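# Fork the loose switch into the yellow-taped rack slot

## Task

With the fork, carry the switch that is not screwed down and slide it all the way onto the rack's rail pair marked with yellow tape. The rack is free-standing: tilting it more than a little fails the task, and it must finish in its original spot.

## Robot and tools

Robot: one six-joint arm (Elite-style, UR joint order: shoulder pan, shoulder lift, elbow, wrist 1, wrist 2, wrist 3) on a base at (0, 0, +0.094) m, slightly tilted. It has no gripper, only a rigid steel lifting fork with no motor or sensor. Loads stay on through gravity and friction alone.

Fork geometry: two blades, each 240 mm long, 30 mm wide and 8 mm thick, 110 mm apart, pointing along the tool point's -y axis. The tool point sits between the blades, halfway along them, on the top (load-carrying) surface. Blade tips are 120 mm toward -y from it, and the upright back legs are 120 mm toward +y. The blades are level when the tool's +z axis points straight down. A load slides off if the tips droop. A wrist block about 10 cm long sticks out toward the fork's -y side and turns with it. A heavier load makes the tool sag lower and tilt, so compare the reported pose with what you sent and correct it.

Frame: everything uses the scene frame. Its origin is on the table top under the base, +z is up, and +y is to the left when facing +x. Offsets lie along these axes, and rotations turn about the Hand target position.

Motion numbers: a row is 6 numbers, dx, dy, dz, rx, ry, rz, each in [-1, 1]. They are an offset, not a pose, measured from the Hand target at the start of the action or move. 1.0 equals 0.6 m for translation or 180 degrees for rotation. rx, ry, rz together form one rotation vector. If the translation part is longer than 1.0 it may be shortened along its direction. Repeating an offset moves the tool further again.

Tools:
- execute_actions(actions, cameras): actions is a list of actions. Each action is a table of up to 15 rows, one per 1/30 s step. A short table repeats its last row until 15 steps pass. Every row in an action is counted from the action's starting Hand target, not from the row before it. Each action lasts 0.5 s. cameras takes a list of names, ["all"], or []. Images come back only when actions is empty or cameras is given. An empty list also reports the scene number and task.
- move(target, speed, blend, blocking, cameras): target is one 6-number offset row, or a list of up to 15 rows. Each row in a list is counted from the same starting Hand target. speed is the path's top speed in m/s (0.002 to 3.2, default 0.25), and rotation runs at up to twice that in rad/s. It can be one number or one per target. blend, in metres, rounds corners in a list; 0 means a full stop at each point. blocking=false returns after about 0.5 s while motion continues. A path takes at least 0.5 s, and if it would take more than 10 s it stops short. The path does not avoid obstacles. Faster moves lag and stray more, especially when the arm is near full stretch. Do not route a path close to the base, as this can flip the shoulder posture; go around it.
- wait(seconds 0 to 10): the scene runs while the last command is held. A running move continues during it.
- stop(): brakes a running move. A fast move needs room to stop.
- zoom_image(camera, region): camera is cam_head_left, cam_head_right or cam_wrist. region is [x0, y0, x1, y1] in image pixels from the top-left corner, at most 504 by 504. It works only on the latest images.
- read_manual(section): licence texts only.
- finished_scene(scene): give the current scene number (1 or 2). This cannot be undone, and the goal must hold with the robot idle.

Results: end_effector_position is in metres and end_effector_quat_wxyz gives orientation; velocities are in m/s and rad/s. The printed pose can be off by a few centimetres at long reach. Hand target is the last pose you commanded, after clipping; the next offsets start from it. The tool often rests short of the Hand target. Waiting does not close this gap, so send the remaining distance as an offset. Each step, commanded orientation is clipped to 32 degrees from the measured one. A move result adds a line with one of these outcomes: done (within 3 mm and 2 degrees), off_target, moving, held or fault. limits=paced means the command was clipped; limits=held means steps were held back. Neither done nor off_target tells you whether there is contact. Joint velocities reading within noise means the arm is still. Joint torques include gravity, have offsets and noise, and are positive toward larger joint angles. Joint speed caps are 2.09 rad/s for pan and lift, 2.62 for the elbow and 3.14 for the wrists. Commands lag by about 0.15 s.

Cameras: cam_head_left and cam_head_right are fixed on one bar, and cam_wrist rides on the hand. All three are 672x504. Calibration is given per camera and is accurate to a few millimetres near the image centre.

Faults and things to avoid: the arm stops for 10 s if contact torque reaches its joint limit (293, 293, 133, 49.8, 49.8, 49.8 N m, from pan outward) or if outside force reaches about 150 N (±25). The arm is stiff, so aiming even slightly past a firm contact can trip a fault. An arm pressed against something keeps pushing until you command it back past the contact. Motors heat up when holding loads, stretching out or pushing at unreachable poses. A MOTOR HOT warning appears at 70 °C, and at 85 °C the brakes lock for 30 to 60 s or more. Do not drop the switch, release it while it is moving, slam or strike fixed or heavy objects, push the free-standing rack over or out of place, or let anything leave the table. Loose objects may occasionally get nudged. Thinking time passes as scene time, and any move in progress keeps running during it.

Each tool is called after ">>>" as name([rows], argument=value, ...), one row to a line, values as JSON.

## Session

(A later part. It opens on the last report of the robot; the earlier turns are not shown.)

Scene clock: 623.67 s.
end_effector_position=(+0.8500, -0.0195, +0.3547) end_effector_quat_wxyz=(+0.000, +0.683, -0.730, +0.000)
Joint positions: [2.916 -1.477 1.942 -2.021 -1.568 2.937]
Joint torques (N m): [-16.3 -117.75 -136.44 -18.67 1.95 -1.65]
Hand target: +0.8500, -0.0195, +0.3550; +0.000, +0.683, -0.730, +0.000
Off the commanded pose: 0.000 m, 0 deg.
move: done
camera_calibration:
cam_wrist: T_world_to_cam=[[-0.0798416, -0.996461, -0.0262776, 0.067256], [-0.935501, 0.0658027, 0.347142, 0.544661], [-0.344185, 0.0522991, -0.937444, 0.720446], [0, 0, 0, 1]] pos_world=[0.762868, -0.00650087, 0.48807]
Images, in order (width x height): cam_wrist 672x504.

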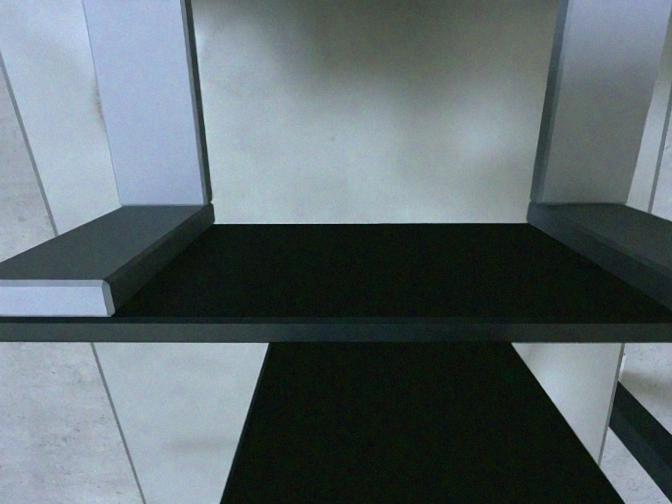

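>>> move(target=[0.0667, -0.0045, 0, 0, 0, 0], speed=0.06, cameras=["cam_head_left", "cam_head_right"])

>>> zoom_image(camera="cam_head_right", region=[365, 175, 425, 235])

>>> zoom_image(camera="cam_head_left", region=[365, 175, 425, 235])

>>> zoom_image(camera="cam_head_right", region=[305, 95, 445, 235])

Scene clock: 629.13 s.
end_effector_position=(+0.8899, -0.0222, +0.3550) end_effector_quat_wxyz=(+0.000, +0.683, -0.730, +0.000)
Joint positions: [2.927 -1.413 1.869 -2.012 -1.568 2.948]
Joint torques (N m): [9.77 -95.4 -136.88 -18.21 2.72 2.99]
Hand target: +0.8901, -0.0222, +0.3550; +0.000, +0.683, -0.730, +0.000
Off the commanded pose: 0.000 m, 0 deg.
move: done
Images, in order (width x height): cam_head_left 672x504, cam_head_right 672x504.

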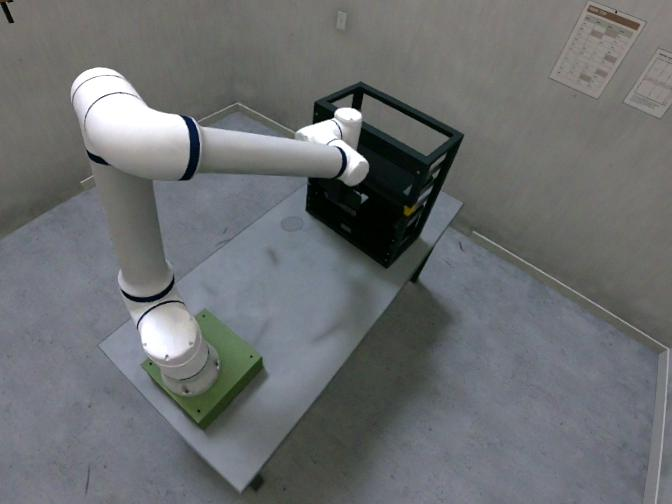

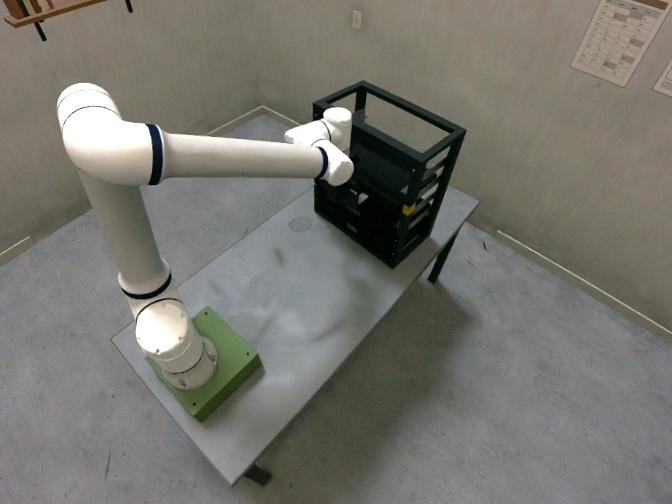

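Scaled by 8.400.

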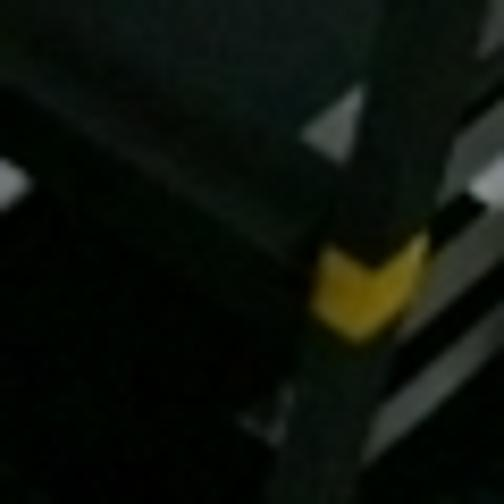

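Scaled by 8.400.

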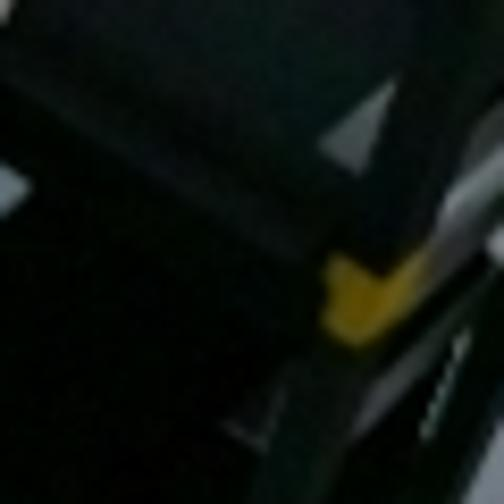

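Scaled by 3.600.

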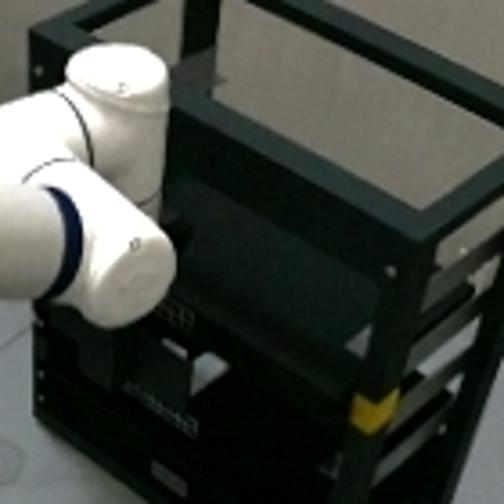

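>>> move(target=[0.0217, -0.0015, 0, 0, 0, 0], speed=0.04, cameras=["cam_head_left", "cam_head_right"])

>>> zoom_image(camera="cam_head_right", region=[365, 175, 425, 235])

>>> zoom_image(camera="cam_head_left", region=[365, 175, 425, 235])

Scene clock: 639.43 s.
end_effector_position=(+0.9029, -0.0231, +0.3550) end_effector_quat_wxyz=(+0.000, +0.683, -0.730, +0.000)
Joint positions: [2.931 -1.392 1.845 -2.008 -1.568 2.951]
Joint torques (N m): [11.2 -99.5 -137.74 -18.67 3.57 2.76]
Hand target: +0.9031, -0.0231, +0.3550; +0.000, +0.683, -0.730, +0.000
Off the commanded pose: 0.000 m, 0 deg.
move: done
Images, in order (width x height): cam_head_left 672x504, cam_head_right 672x504.

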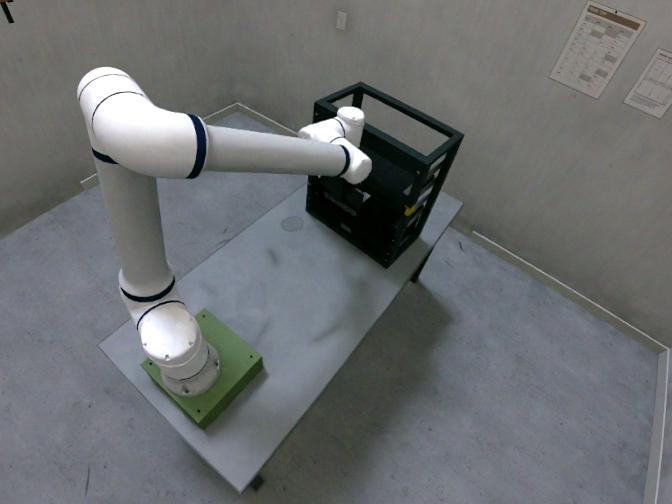

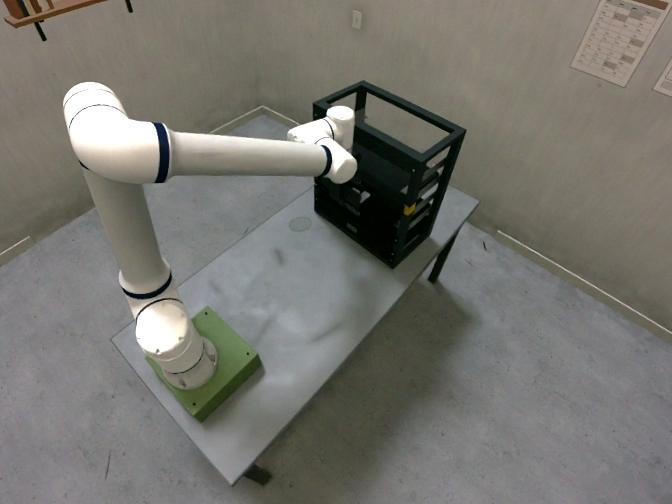

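Scaled by 8.400.

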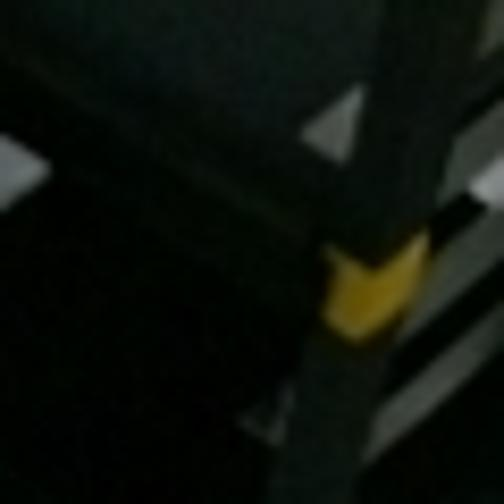

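Scaled by 8.400.

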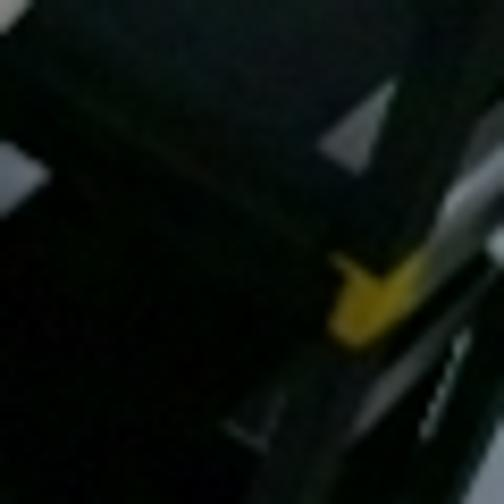

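>>> move(target=[0.0083, -0.0006, 0, 0, 0, 0], speed=0.03, cameras=["cam_head_left", "cam_head_right"])

>>> zoom_image(camera="cam_head_right", region=[365, 175, 425, 235])

>>> zoom_image(camera="cam_head_left", region=[365, 175, 425, 235])

>>> zoom_image(camera="cam_head_right", region=[305, 95, 445, 235])

Scene clock: 643.03 s.
end_effector_position=(+0.9079, -0.0235, +0.3550) end_effector_quat_wxyz=(+0.000, +0.683, -0.730, +0.000)
Joint positions: [2.932 -1.384 1.835 -2.007 -1.568 2.952]
Joint torques (N m): [12.38 -100.85 -136.29 -18.5 3.92 2.75]
Hand target: +0.9081, -0.0235, +0.3550; +0.000, +0.683, -0.730, +0.000
Off the commanded pose: 0.000 m, 0 deg.
move: done
Images, in order (width x height): cam_head_left 672x504, cam_head_right 672x504.

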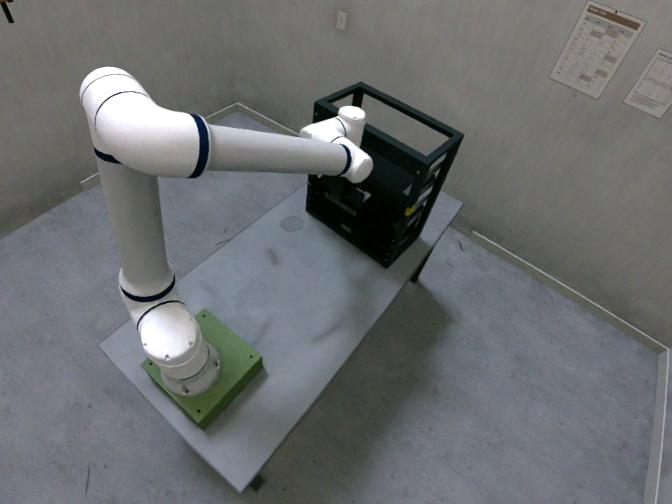

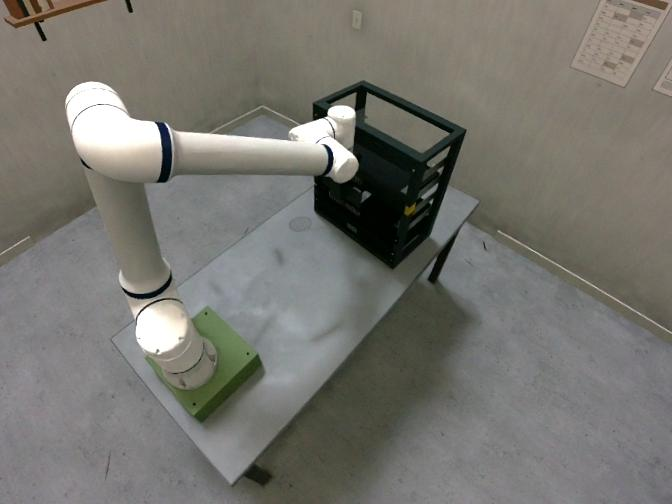

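Scaled by 8.400.

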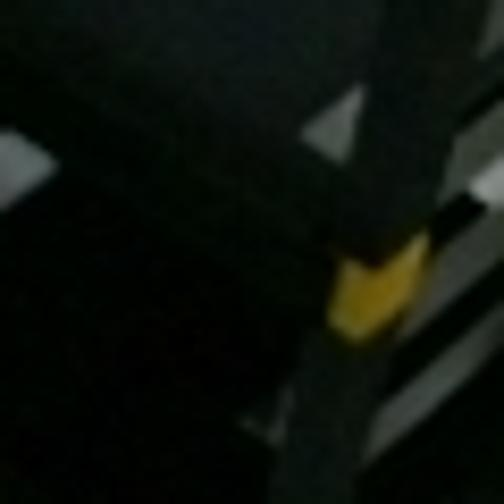

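Scaled by 8.400.

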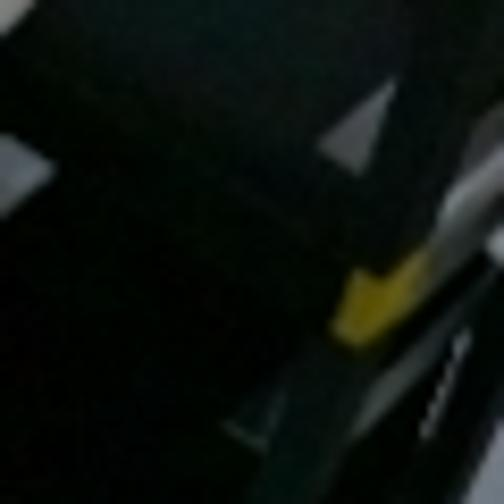

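Scaled by 3.600.

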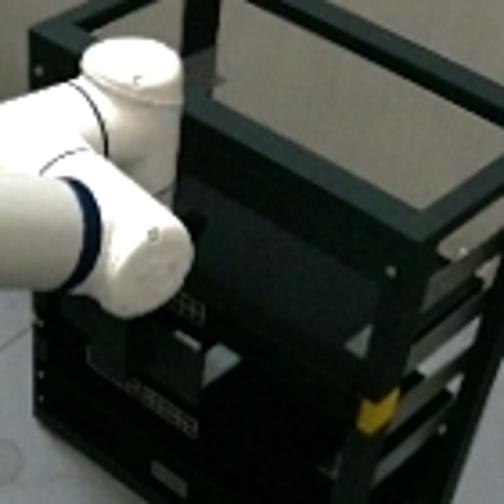

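>>> move(target=[0.0083, -0.0006, 0, 0, 0, 0], speed=0.03, cameras=["cam_head_left", "cam_head_right"])

>>> zoom_image(camera="cam_head_right", region=[365, 175, 425, 235])

>>> zoom_image(camera="cam_head_left", region=[365, 175, 425, 235])

>>> zoom_image(camera="cam_head_right", region=[320, 100, 400, 180])

Scene clock: 658.53 s.
end_effector_position=(+0.9129, -0.0238, +0.3550) end_effector_quat_wxyz=(+0.000, +0.683, -0.730, +0.000)
Joint positions: [2.933 -1.377 1.826 -2.005 -1.568 2.954]
Joint torques (N m): [11.8 -101.35 -138.92 -18.55 4.29 2.77]
Hand target: +0.9130, -0.0238, +0.3550; +0.000, +0.683, -0.730, +0.000
Off the commanded pose: 0.000 m, 0 deg.
move: done
Images, in order (width x height): cam_head_left 672x504, cam_head_right 672x504.

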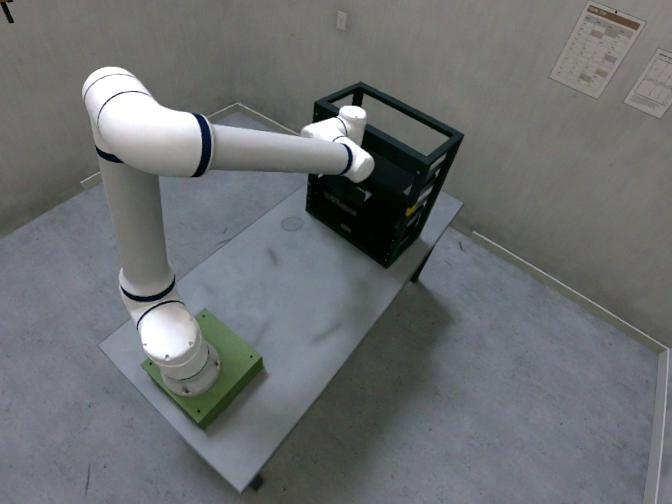

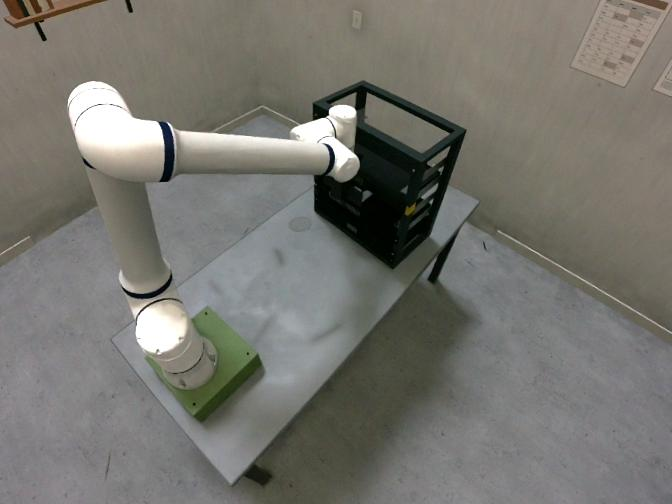

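Scaled by 8.400.

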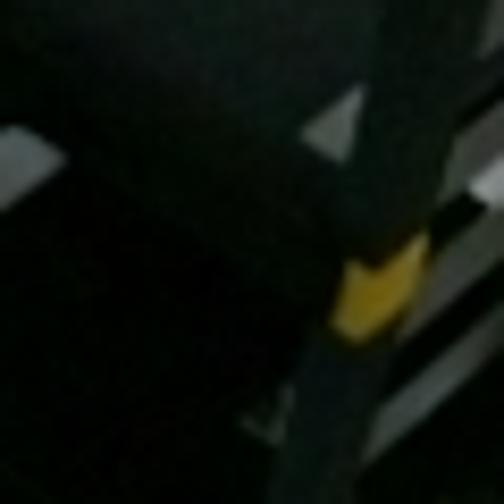

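Scaled by 8.400.

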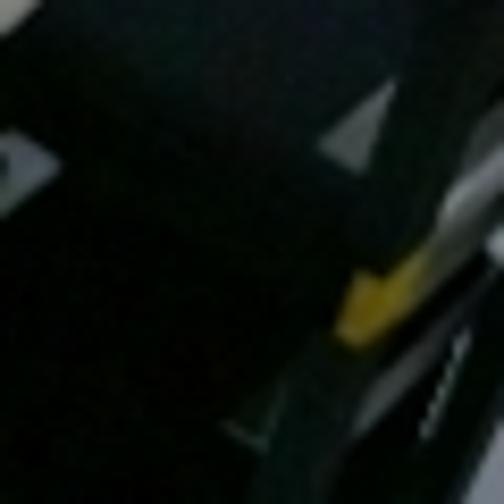

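Scaled by 6.300.

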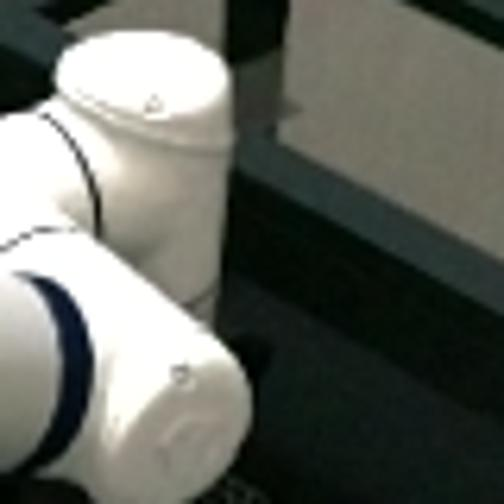

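>>> move(target=[0, 0, -0.03, 0, 0, 0], speed=0.03, cameras=["cam_head_left", "cam_head_right"])

>>> zoom_image(camera="cam_head_right", region=[365, 175, 425, 235])

>>> zoom_image(camera="cam_head_left", region=[365, 175, 425, 235])

Scene clock: 666.90 s.
end_effector_position=(+0.9130, -0.0238, +0.3372) end_effector_quat_wxyz=(+0.000, +0.683, -0.730, +0.000)
Joint positions: [2.933 -1.363 1.844 -2.037 -1.568 2.954]
Joint torques (N m): [9.51 -67.64 -69.91 -10.01 -2.21 2.59]
Hand target: +0.9130, -0.0238, +0.3370; +0.000, +0.683, -0.730, +0.000
Off the commanded pose: 0.000 m, 0 deg.
move: done
Images, in order (width x height): cam_head_left 672x504, cam_head_right 672x504.

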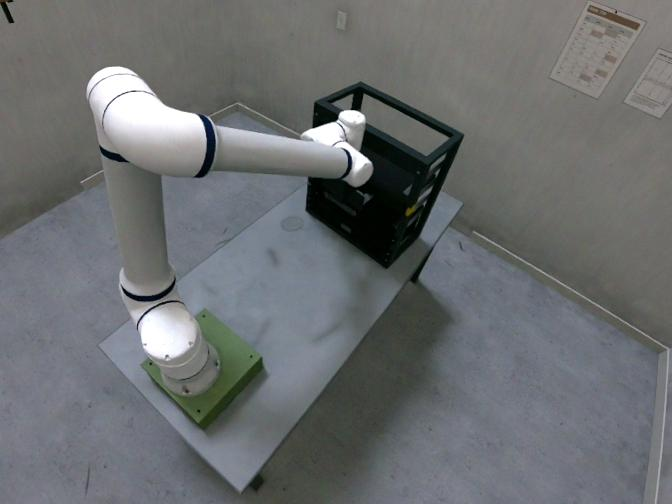

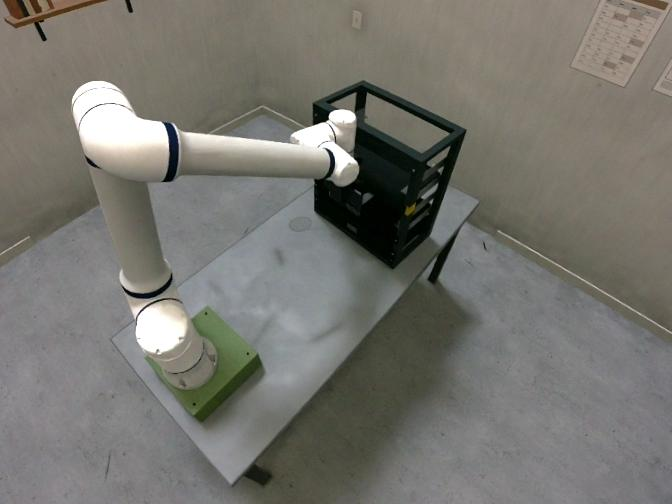

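Scaled by 8.400.

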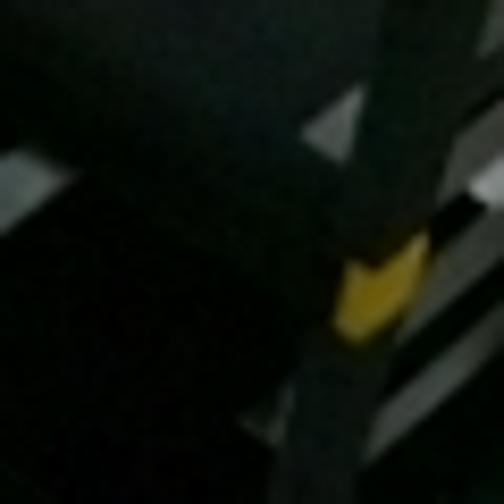

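Scaled by 8.400.

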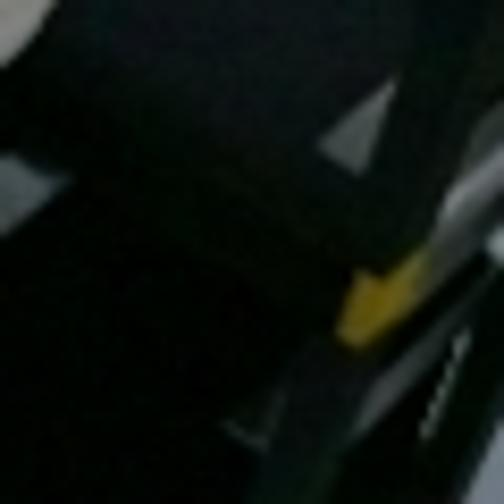

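>>> move([
  [-0.365, 0.0249, 0, 0, 0, 0],
  [-0.355, -0.327, 0.222, -0.034, -0.4988, 0],
], speed=[0.15, 0.4], blend=[0.02, 0], cameras=["all"])

Scene clock: 678.03 s.
end_effector_position=(+0.7000, -0.2200, +0.4702) end_effector_quat_wxyz=(+0.482, -0.483, +0.517, -0.517)
Joint positions: [2.328 -0.895 2.411 -4.636 -0.779 3.132]
Joint torques (N m): [8.49 -60.16 -25.22 -7.64 -2.18 3.67]
Hand target: +0.7000, -0.2200, +0.4702; +0.482, -0.483, +0.517, -0.517
Off the commanded pose: 0.000 m, 0 deg.
move: done
camera_calibration:
cam_wrist: T_world_to_cam=[[-0.0416978, -0.999061, -0.0118027, -0.175573], [-0.346431, 0.0255371, -0.937728, 0.560391], [0.937148, -0.0350124, -0.34717, -0.40606], [0, 0, 0, 1]] pos_world=[0.567354, -0.203936, 0.38245]

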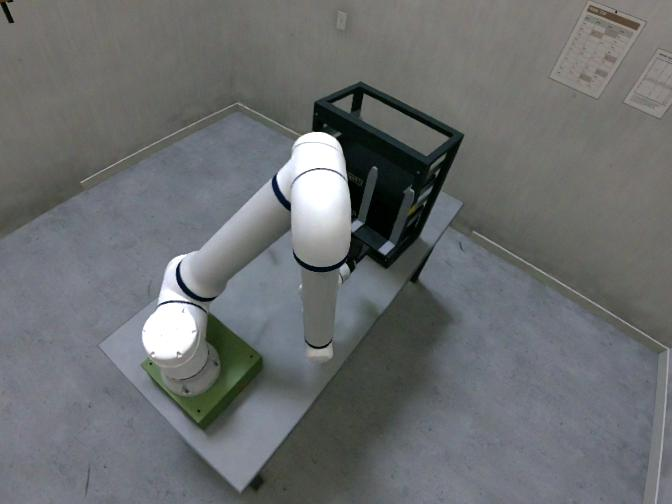

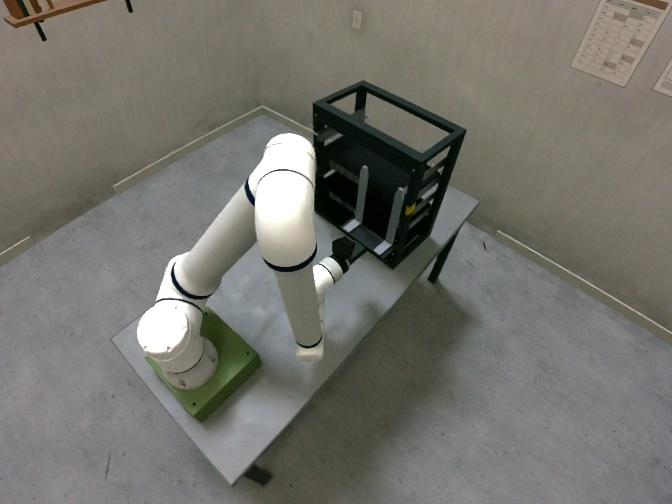

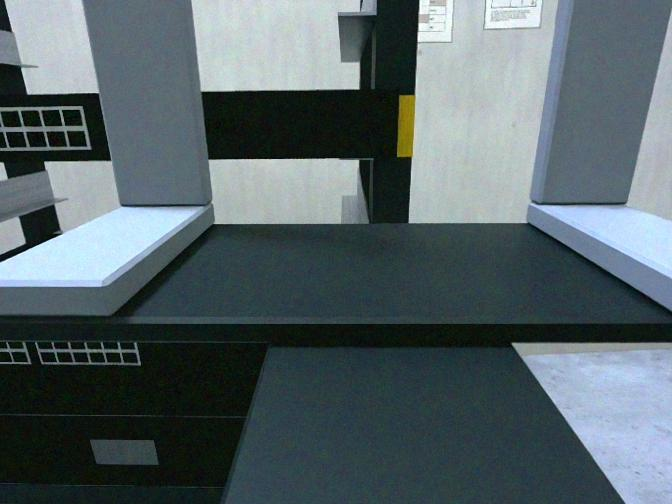

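>>> zoom_image(camera="cam_wrist", region=[320, 60, 440, 230])

>>> zoom_image(camera="cam_head_right", region=[300, 75, 470, 275])

Scaled by 2.965.

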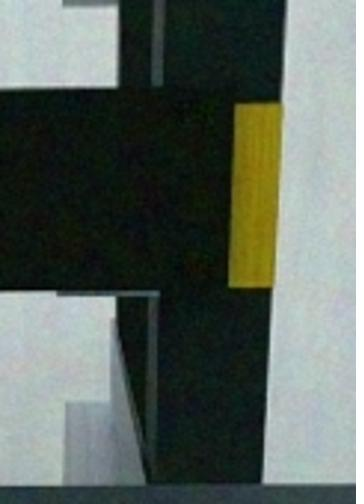

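Scaled by 2.520.

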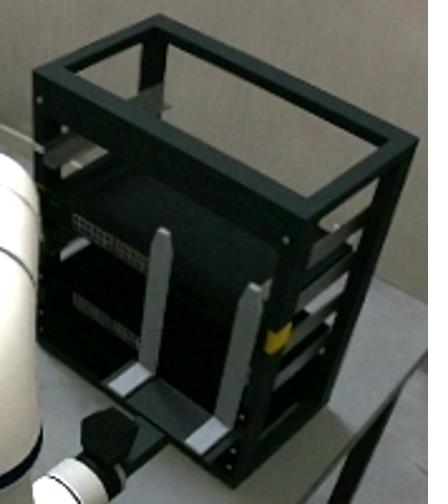

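>>> zoom_image(camera="cam_head_right", region=[385, 180, 435, 230])

>>> zoom_image(camera="cam_head_left", region=[385, 180, 435, 230])

>>> zoom_image(camera="cam_head_right", region=[305, 120, 405, 200])

Scaled by 10.080.

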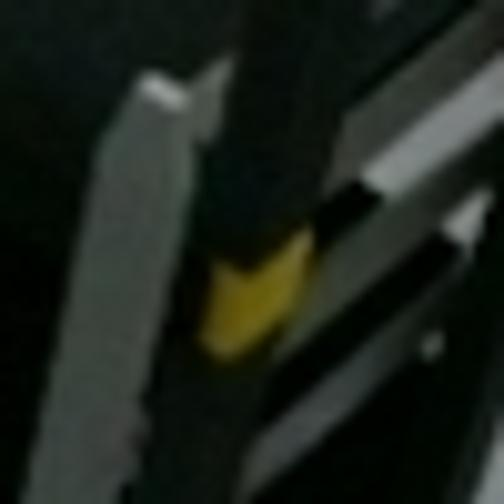

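Scaled by 10.080.

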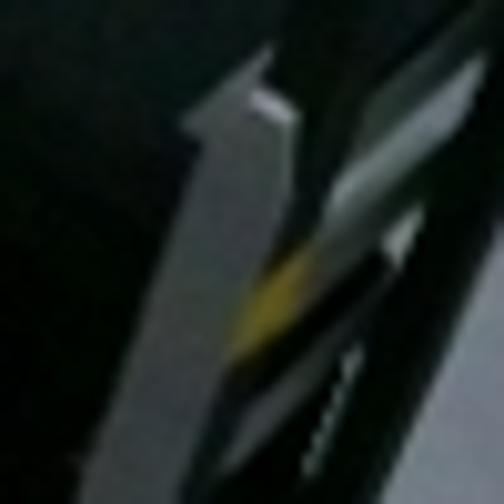

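Scaled by 5.040.

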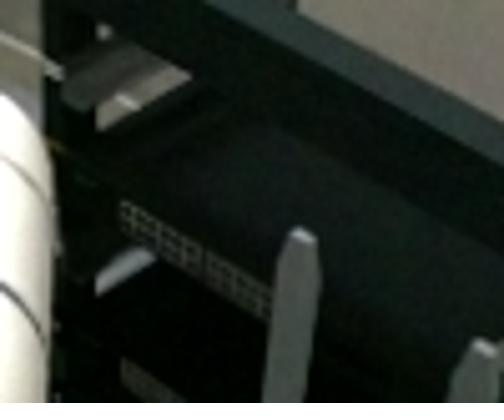

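>>> move(target=[0, -0.25, 0, 0, 0, 0], speed=0.25, cameras=["cam_wrist"])

>>> zoom_image(camera="cam_wrist", region=[80, 40, 320, 230])

Scene clock: 700.23 s.
end_effector_position=(+0.7000, -0.3698, +0.4702) end_effector_quat_wxyz=(+0.482, -0.483, +0.517, -0.517)
Joint positions: [2.141 -0.869 2.249 -4.497 -0.592 3.125]
Joint torques (N m): [-20.37 -68.81 -33.47 -1.67 1.93 -2.24]
Hand target: +0.7000, -0.3700, +0.4702; +0.482, -0.483, +0.517, -0.517
Off the commanded pose: 0.000 m, 0 deg.
move: done
camera_calibration:
cam_wrist: T_world_to_cam=[[-0.0417227, -0.999058, -0.0119113, -0.325072], [-0.346097, 0.0256353, -0.937848, 0.564139], [0.93727, -0.0350071, -0.346841, -0.411589], [0, 0, 0, 1]] pos_world=[0.567454, -0.353636, 0.382449]
Images, in order (width x height): cam_wrist 672x504.

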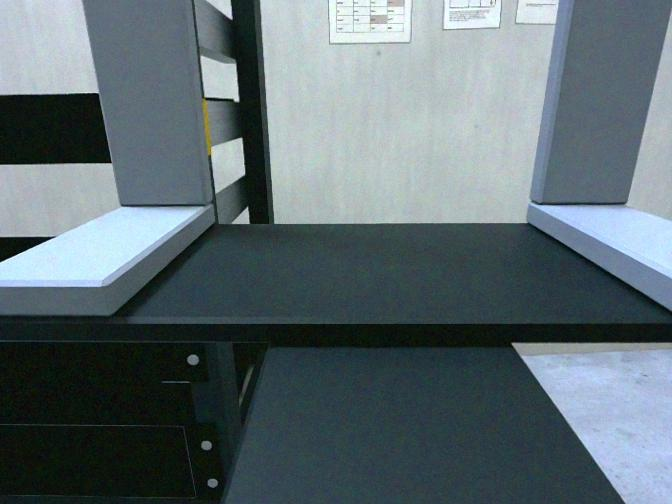

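Scaled by 2.100.

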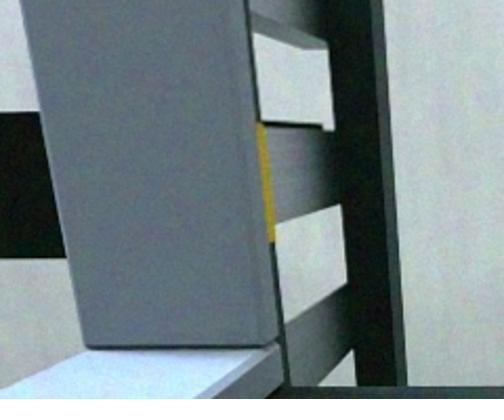

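>>> move(target=[0, 0.0833, 0, 0, 0, 0], speed=0.25, cameras=["cam_wrist"])

>>> zoom_image(camera="cam_wrist", region=[200, 60, 320, 230])

Scene clock: 704.30 s.
end_effector_position=(+0.7000, -0.3203, +0.4702) end_effector_quat_wxyz=(+0.482, -0.483, +0.517, -0.517)
Joint positions: [2.193 -0.881 2.309 -4.547 -0.645 3.128]
Joint torques (N m): [9.43 -92.75 -6.38 -6.25 -2.25 3.34]
Hand target: +0.7000, -0.3200, +0.4702; +0.482, -0.483, +0.517, -0.517
Off the commanded pose: 0.000 m, 0 deg.
move: done
camera_calibration:
cam_wrist: T_world_to_cam=[[-0.0416945, -0.999061, -0.0118159, -0.275772], [-0.346134, 0.0255373, -0.937837, 0.56286], [0.937258, -0.0350127, -0.346874, -0.409842], [0, 0, 0, 1]] pos_world=[0.567454, -0.304236, 0.382449]
Images, in order (width x height): cam_wrist 672x504.

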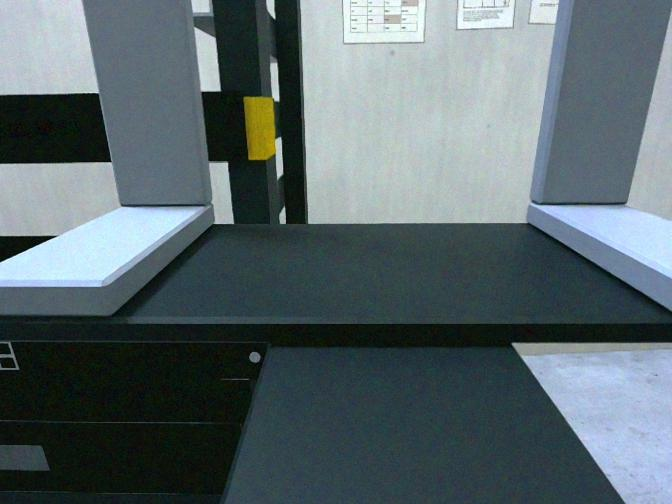

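Scaled by 2.965.

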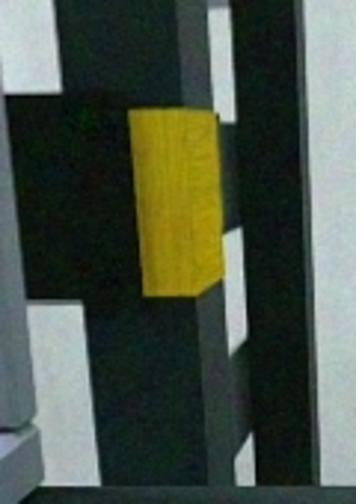

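>>> move(target=[0, 0.519, -0.1603, 0.034, 0.4988, 0], speed=0.4, cameras=["cam_head_left", "cam_head_right"])

>>> zoom_image(camera="cam_head_right", region=[275, 75, 445, 245])

>>> zoom_image(camera="cam_head_right", region=[385, 180, 435, 230])

>>> zoom_image(camera="cam_head_left", region=[385, 180, 435, 230])

Scene clock: 731.53 s.
end_effector_position=(+0.7000, -0.0087, +0.3740) end_effector_quat_wxyz=(+0.000, +0.683, -0.730, +0.000)
Joint positions: [2.86 -1.754 2.163 -1.966 -1.569 2.881]
Joint torques (N m): [9.25 -26.6 -96.81 -5.1 -2.06 3.07]
Hand target: +0.7000, -0.0086, +0.3740; +0.000, +0.683, -0.730, +0.000
Off the commanded pose: 0.000 m, 0 deg.
move: done
Images, in order (width x height): cam_head_left 672x504, cam_head_right 672x504.

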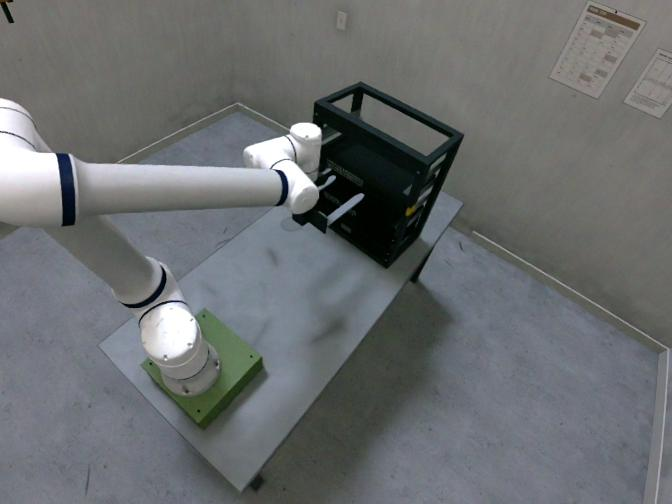

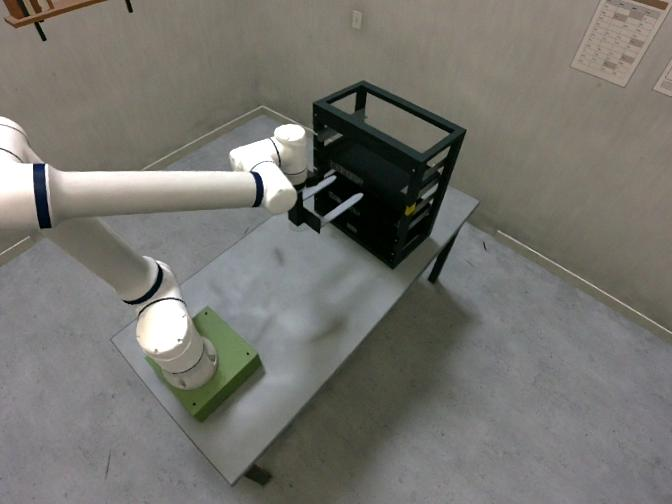

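Scaled by 2.965.

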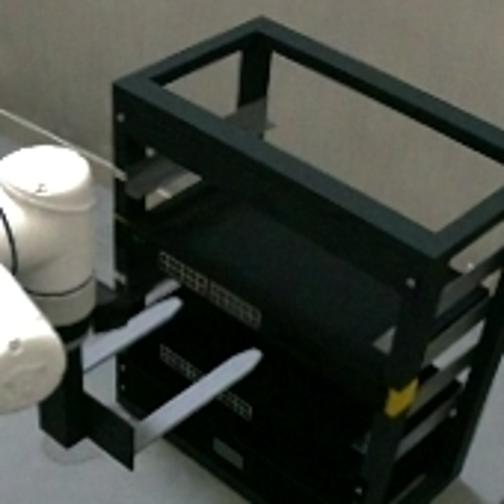

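Scaled by 10.080.

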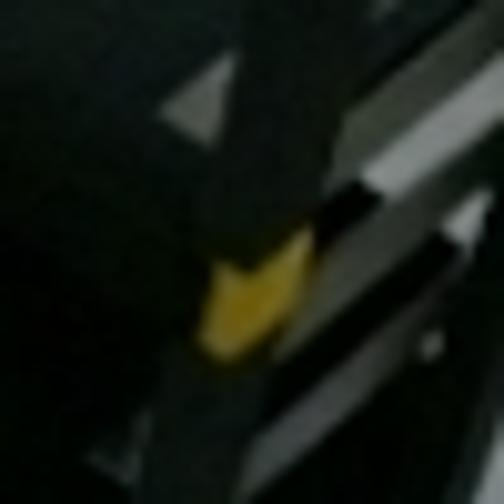

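Scaled by 10.080.

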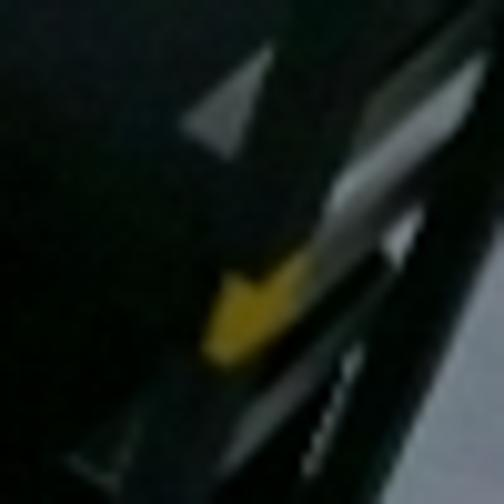

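>>> move(target=[0.0617, -0.0042, 0, 0, 0, 0], speed=0.06, cameras=["cam_head_right"])

>>> zoom_image(camera="cam_head_right", region=[315, 135, 415, 235])

Scene clock: 735.07 s.
end_effector_position=(+0.7369, -0.0112, +0.3740) end_effector_quat_wxyz=(+0.000, +0.683, -0.730, +0.000)
Joint positions: [2.877 -1.685 2.107 -1.978 -1.569 2.897]
Joint torques (N m): [9.2 -31.98 -94.52 -10.49 1.96 3.4]
Hand target: +0.7371, -0.0112, +0.3740; +0.000, +0.683, -0.730, +0.000
Off the commanded pose: 0.000 m, 0 deg.
move: done
Images, in order (width x height): cam_head_right 672x504.

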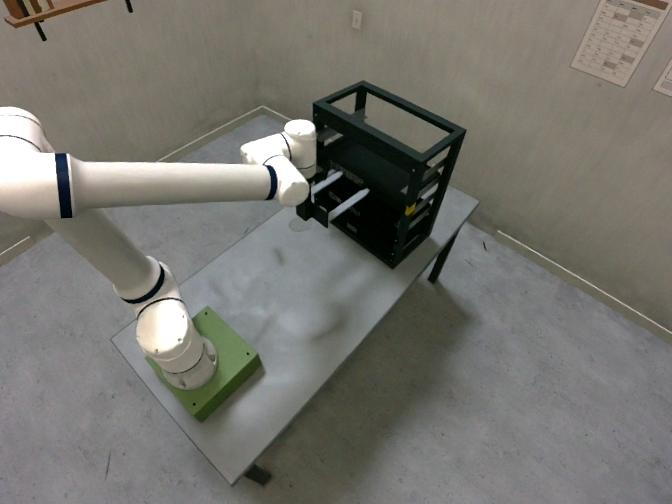

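Scaled by 5.040.

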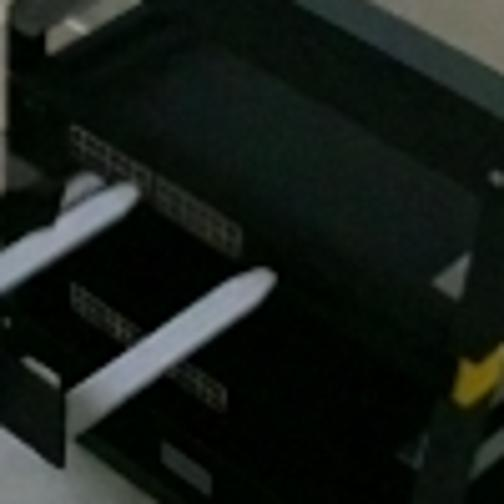

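>>> move(target=[0.005, -0.00034, 0, 0, 0, 0], speed=0.02)

>>> move(target=[0.0033, -0.00023, 0, 0, 0, 0], speed=0.01, cameras=["cam_head_left", "cam_head_right"])

>>> zoom_image(camera="cam_head_right", region=[385, 180, 435, 230])

>>> zoom_image(camera="cam_head_left", region=[385, 180, 435, 230])

Scene clock: 741.53 s.
end_effector_position=(+0.7399, -0.0114, +0.3740) end_effector_quat_wxyz=(+0.000, +0.683, -0.730, +0.000)
Joint positions: [2.878 -1.679 2.103 -1.979 -1.569 2.899]
Joint torques (N m): [9.19 -34.45 -95.46 -10.18 0.52 3.53]
Hand target: +0.7401, -0.0114, +0.3740; +0.000, +0.683, -0.730, +0.000
Off the commanded pose: 0.000 m, 0 deg.
move: done

Scene clock: 742.23 s.
end_effector_position=(+0.7419, -0.0115, +0.3740) end_effector_quat_wxyz=(+0.000, +0.683, -0.730, +0.000)
Joint positions: [2.879 -1.676 2.099 -1.98 -1.569 2.9]
Joint torques (N m): [10.77 -33.09 -95.48 -10.22 2.06 3.4]
Hand target: +0.7420, -0.0115, +0.3740; +0.000, +0.683, -0.730, +0.000
Off the commanded pose: 0.000 m, 0 deg.
move: done
Images, in order (width x height): cam_head_left 672x504, cam_head_right 672x504.

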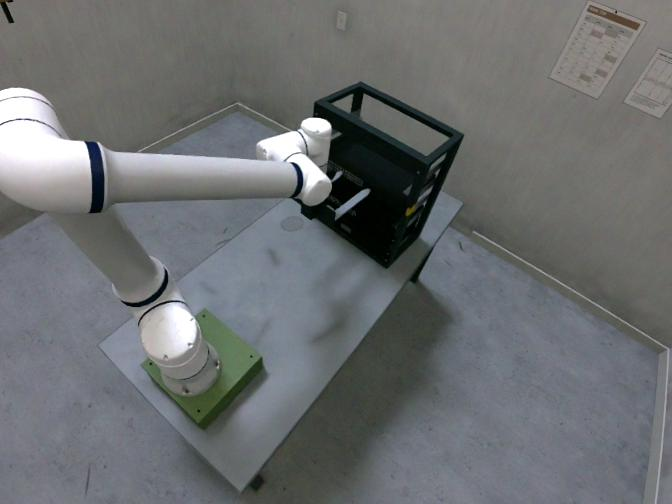

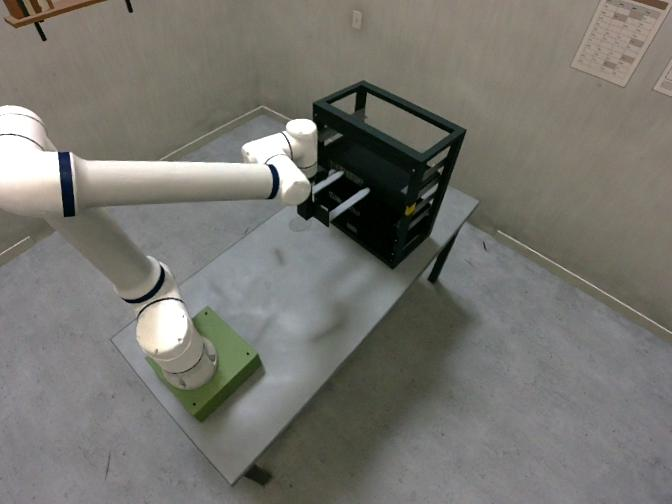

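Scaled by 10.080.

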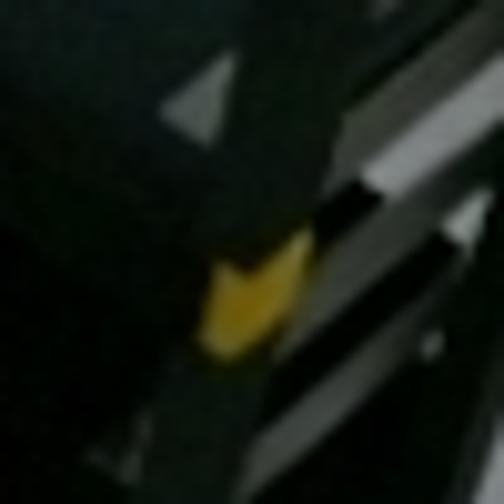

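Scaled by 10.080.

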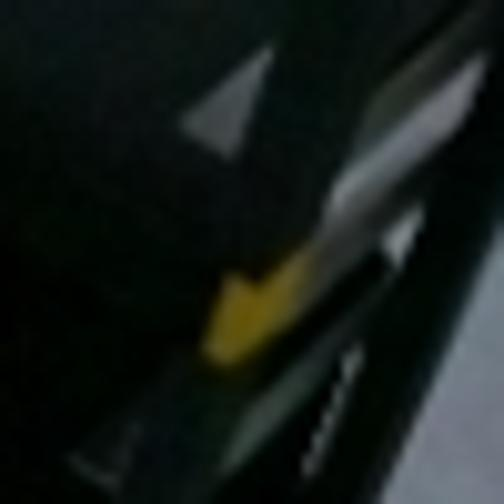

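>>> move(target=[0.0033, -0.00023, 0, 0, 0, 0], speed=0.01)

>>> move(target=[0.0025, -0.00017, 0, 0, 0, 0], speed=0.01, cameras=["cam_head_right"])

>>> zoom_image(camera="cam_head_right", region=[385, 180, 435, 230])

>>> zoom_image(camera="cam_head_right", region=[325, 155, 385, 215])

Scene clock: 747.63 s.
end_effector_position=(+0.7439, -0.0116, +0.3740) end_effector_quat_wxyz=(+0.000, +0.683, -0.730, +0.000)
Joint positions: [2.88 -1.672 2.096 -1.98 -1.569 2.9]
Joint torques (N m): [11.38 -36.12 -95.43 -10.13 2.19 3.35]
Hand target: +0.7440, -0.0116, +0.3740; +0.000, +0.683, -0.730, +0.000
Off the commanded pose: 0.000 m, 0 deg.
move: done

Scene clock: 748.33 s.
end_effector_position=(+0.7455, -0.0117, +0.3740) end_effector_quat_wxyz=(+0.000, +0.683, -0.730, +0.000)
Joint positions: [2.881 -1.669 2.094 -1.981 -1.569 2.901]
Joint torques (N m): [10.41 -33.82 -95.79 -10.24 1.92 3.31]
Hand target: +0.7455, -0.0118, +0.3740; +0.000, +0.683, -0.730, +0.000
Off the commanded pose: 0.000 m, 0 deg.
move: done
Images, in order (width x height): cam_head_right 672x504.

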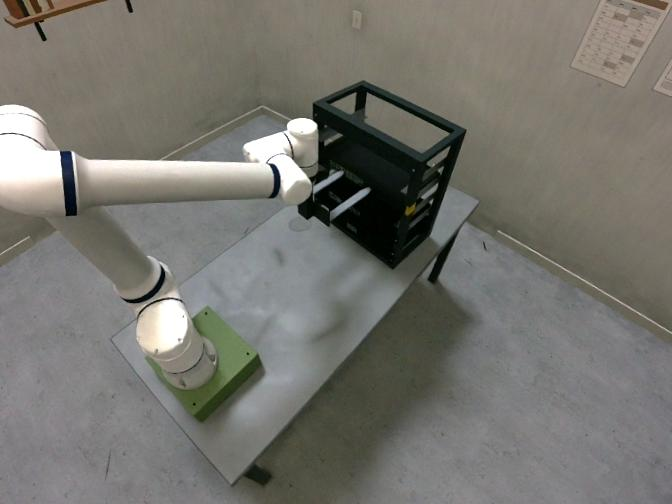

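Scaled by 10.080.

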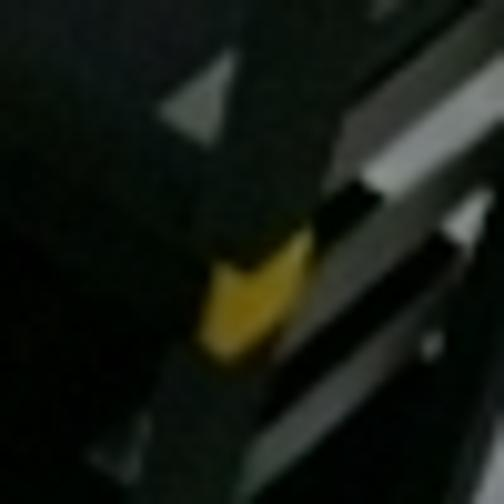

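Scaled by 8.400.

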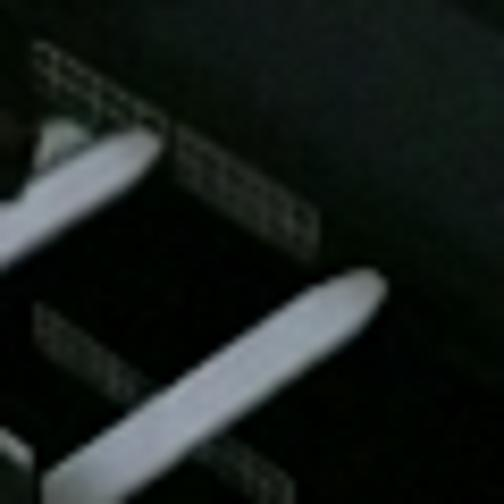

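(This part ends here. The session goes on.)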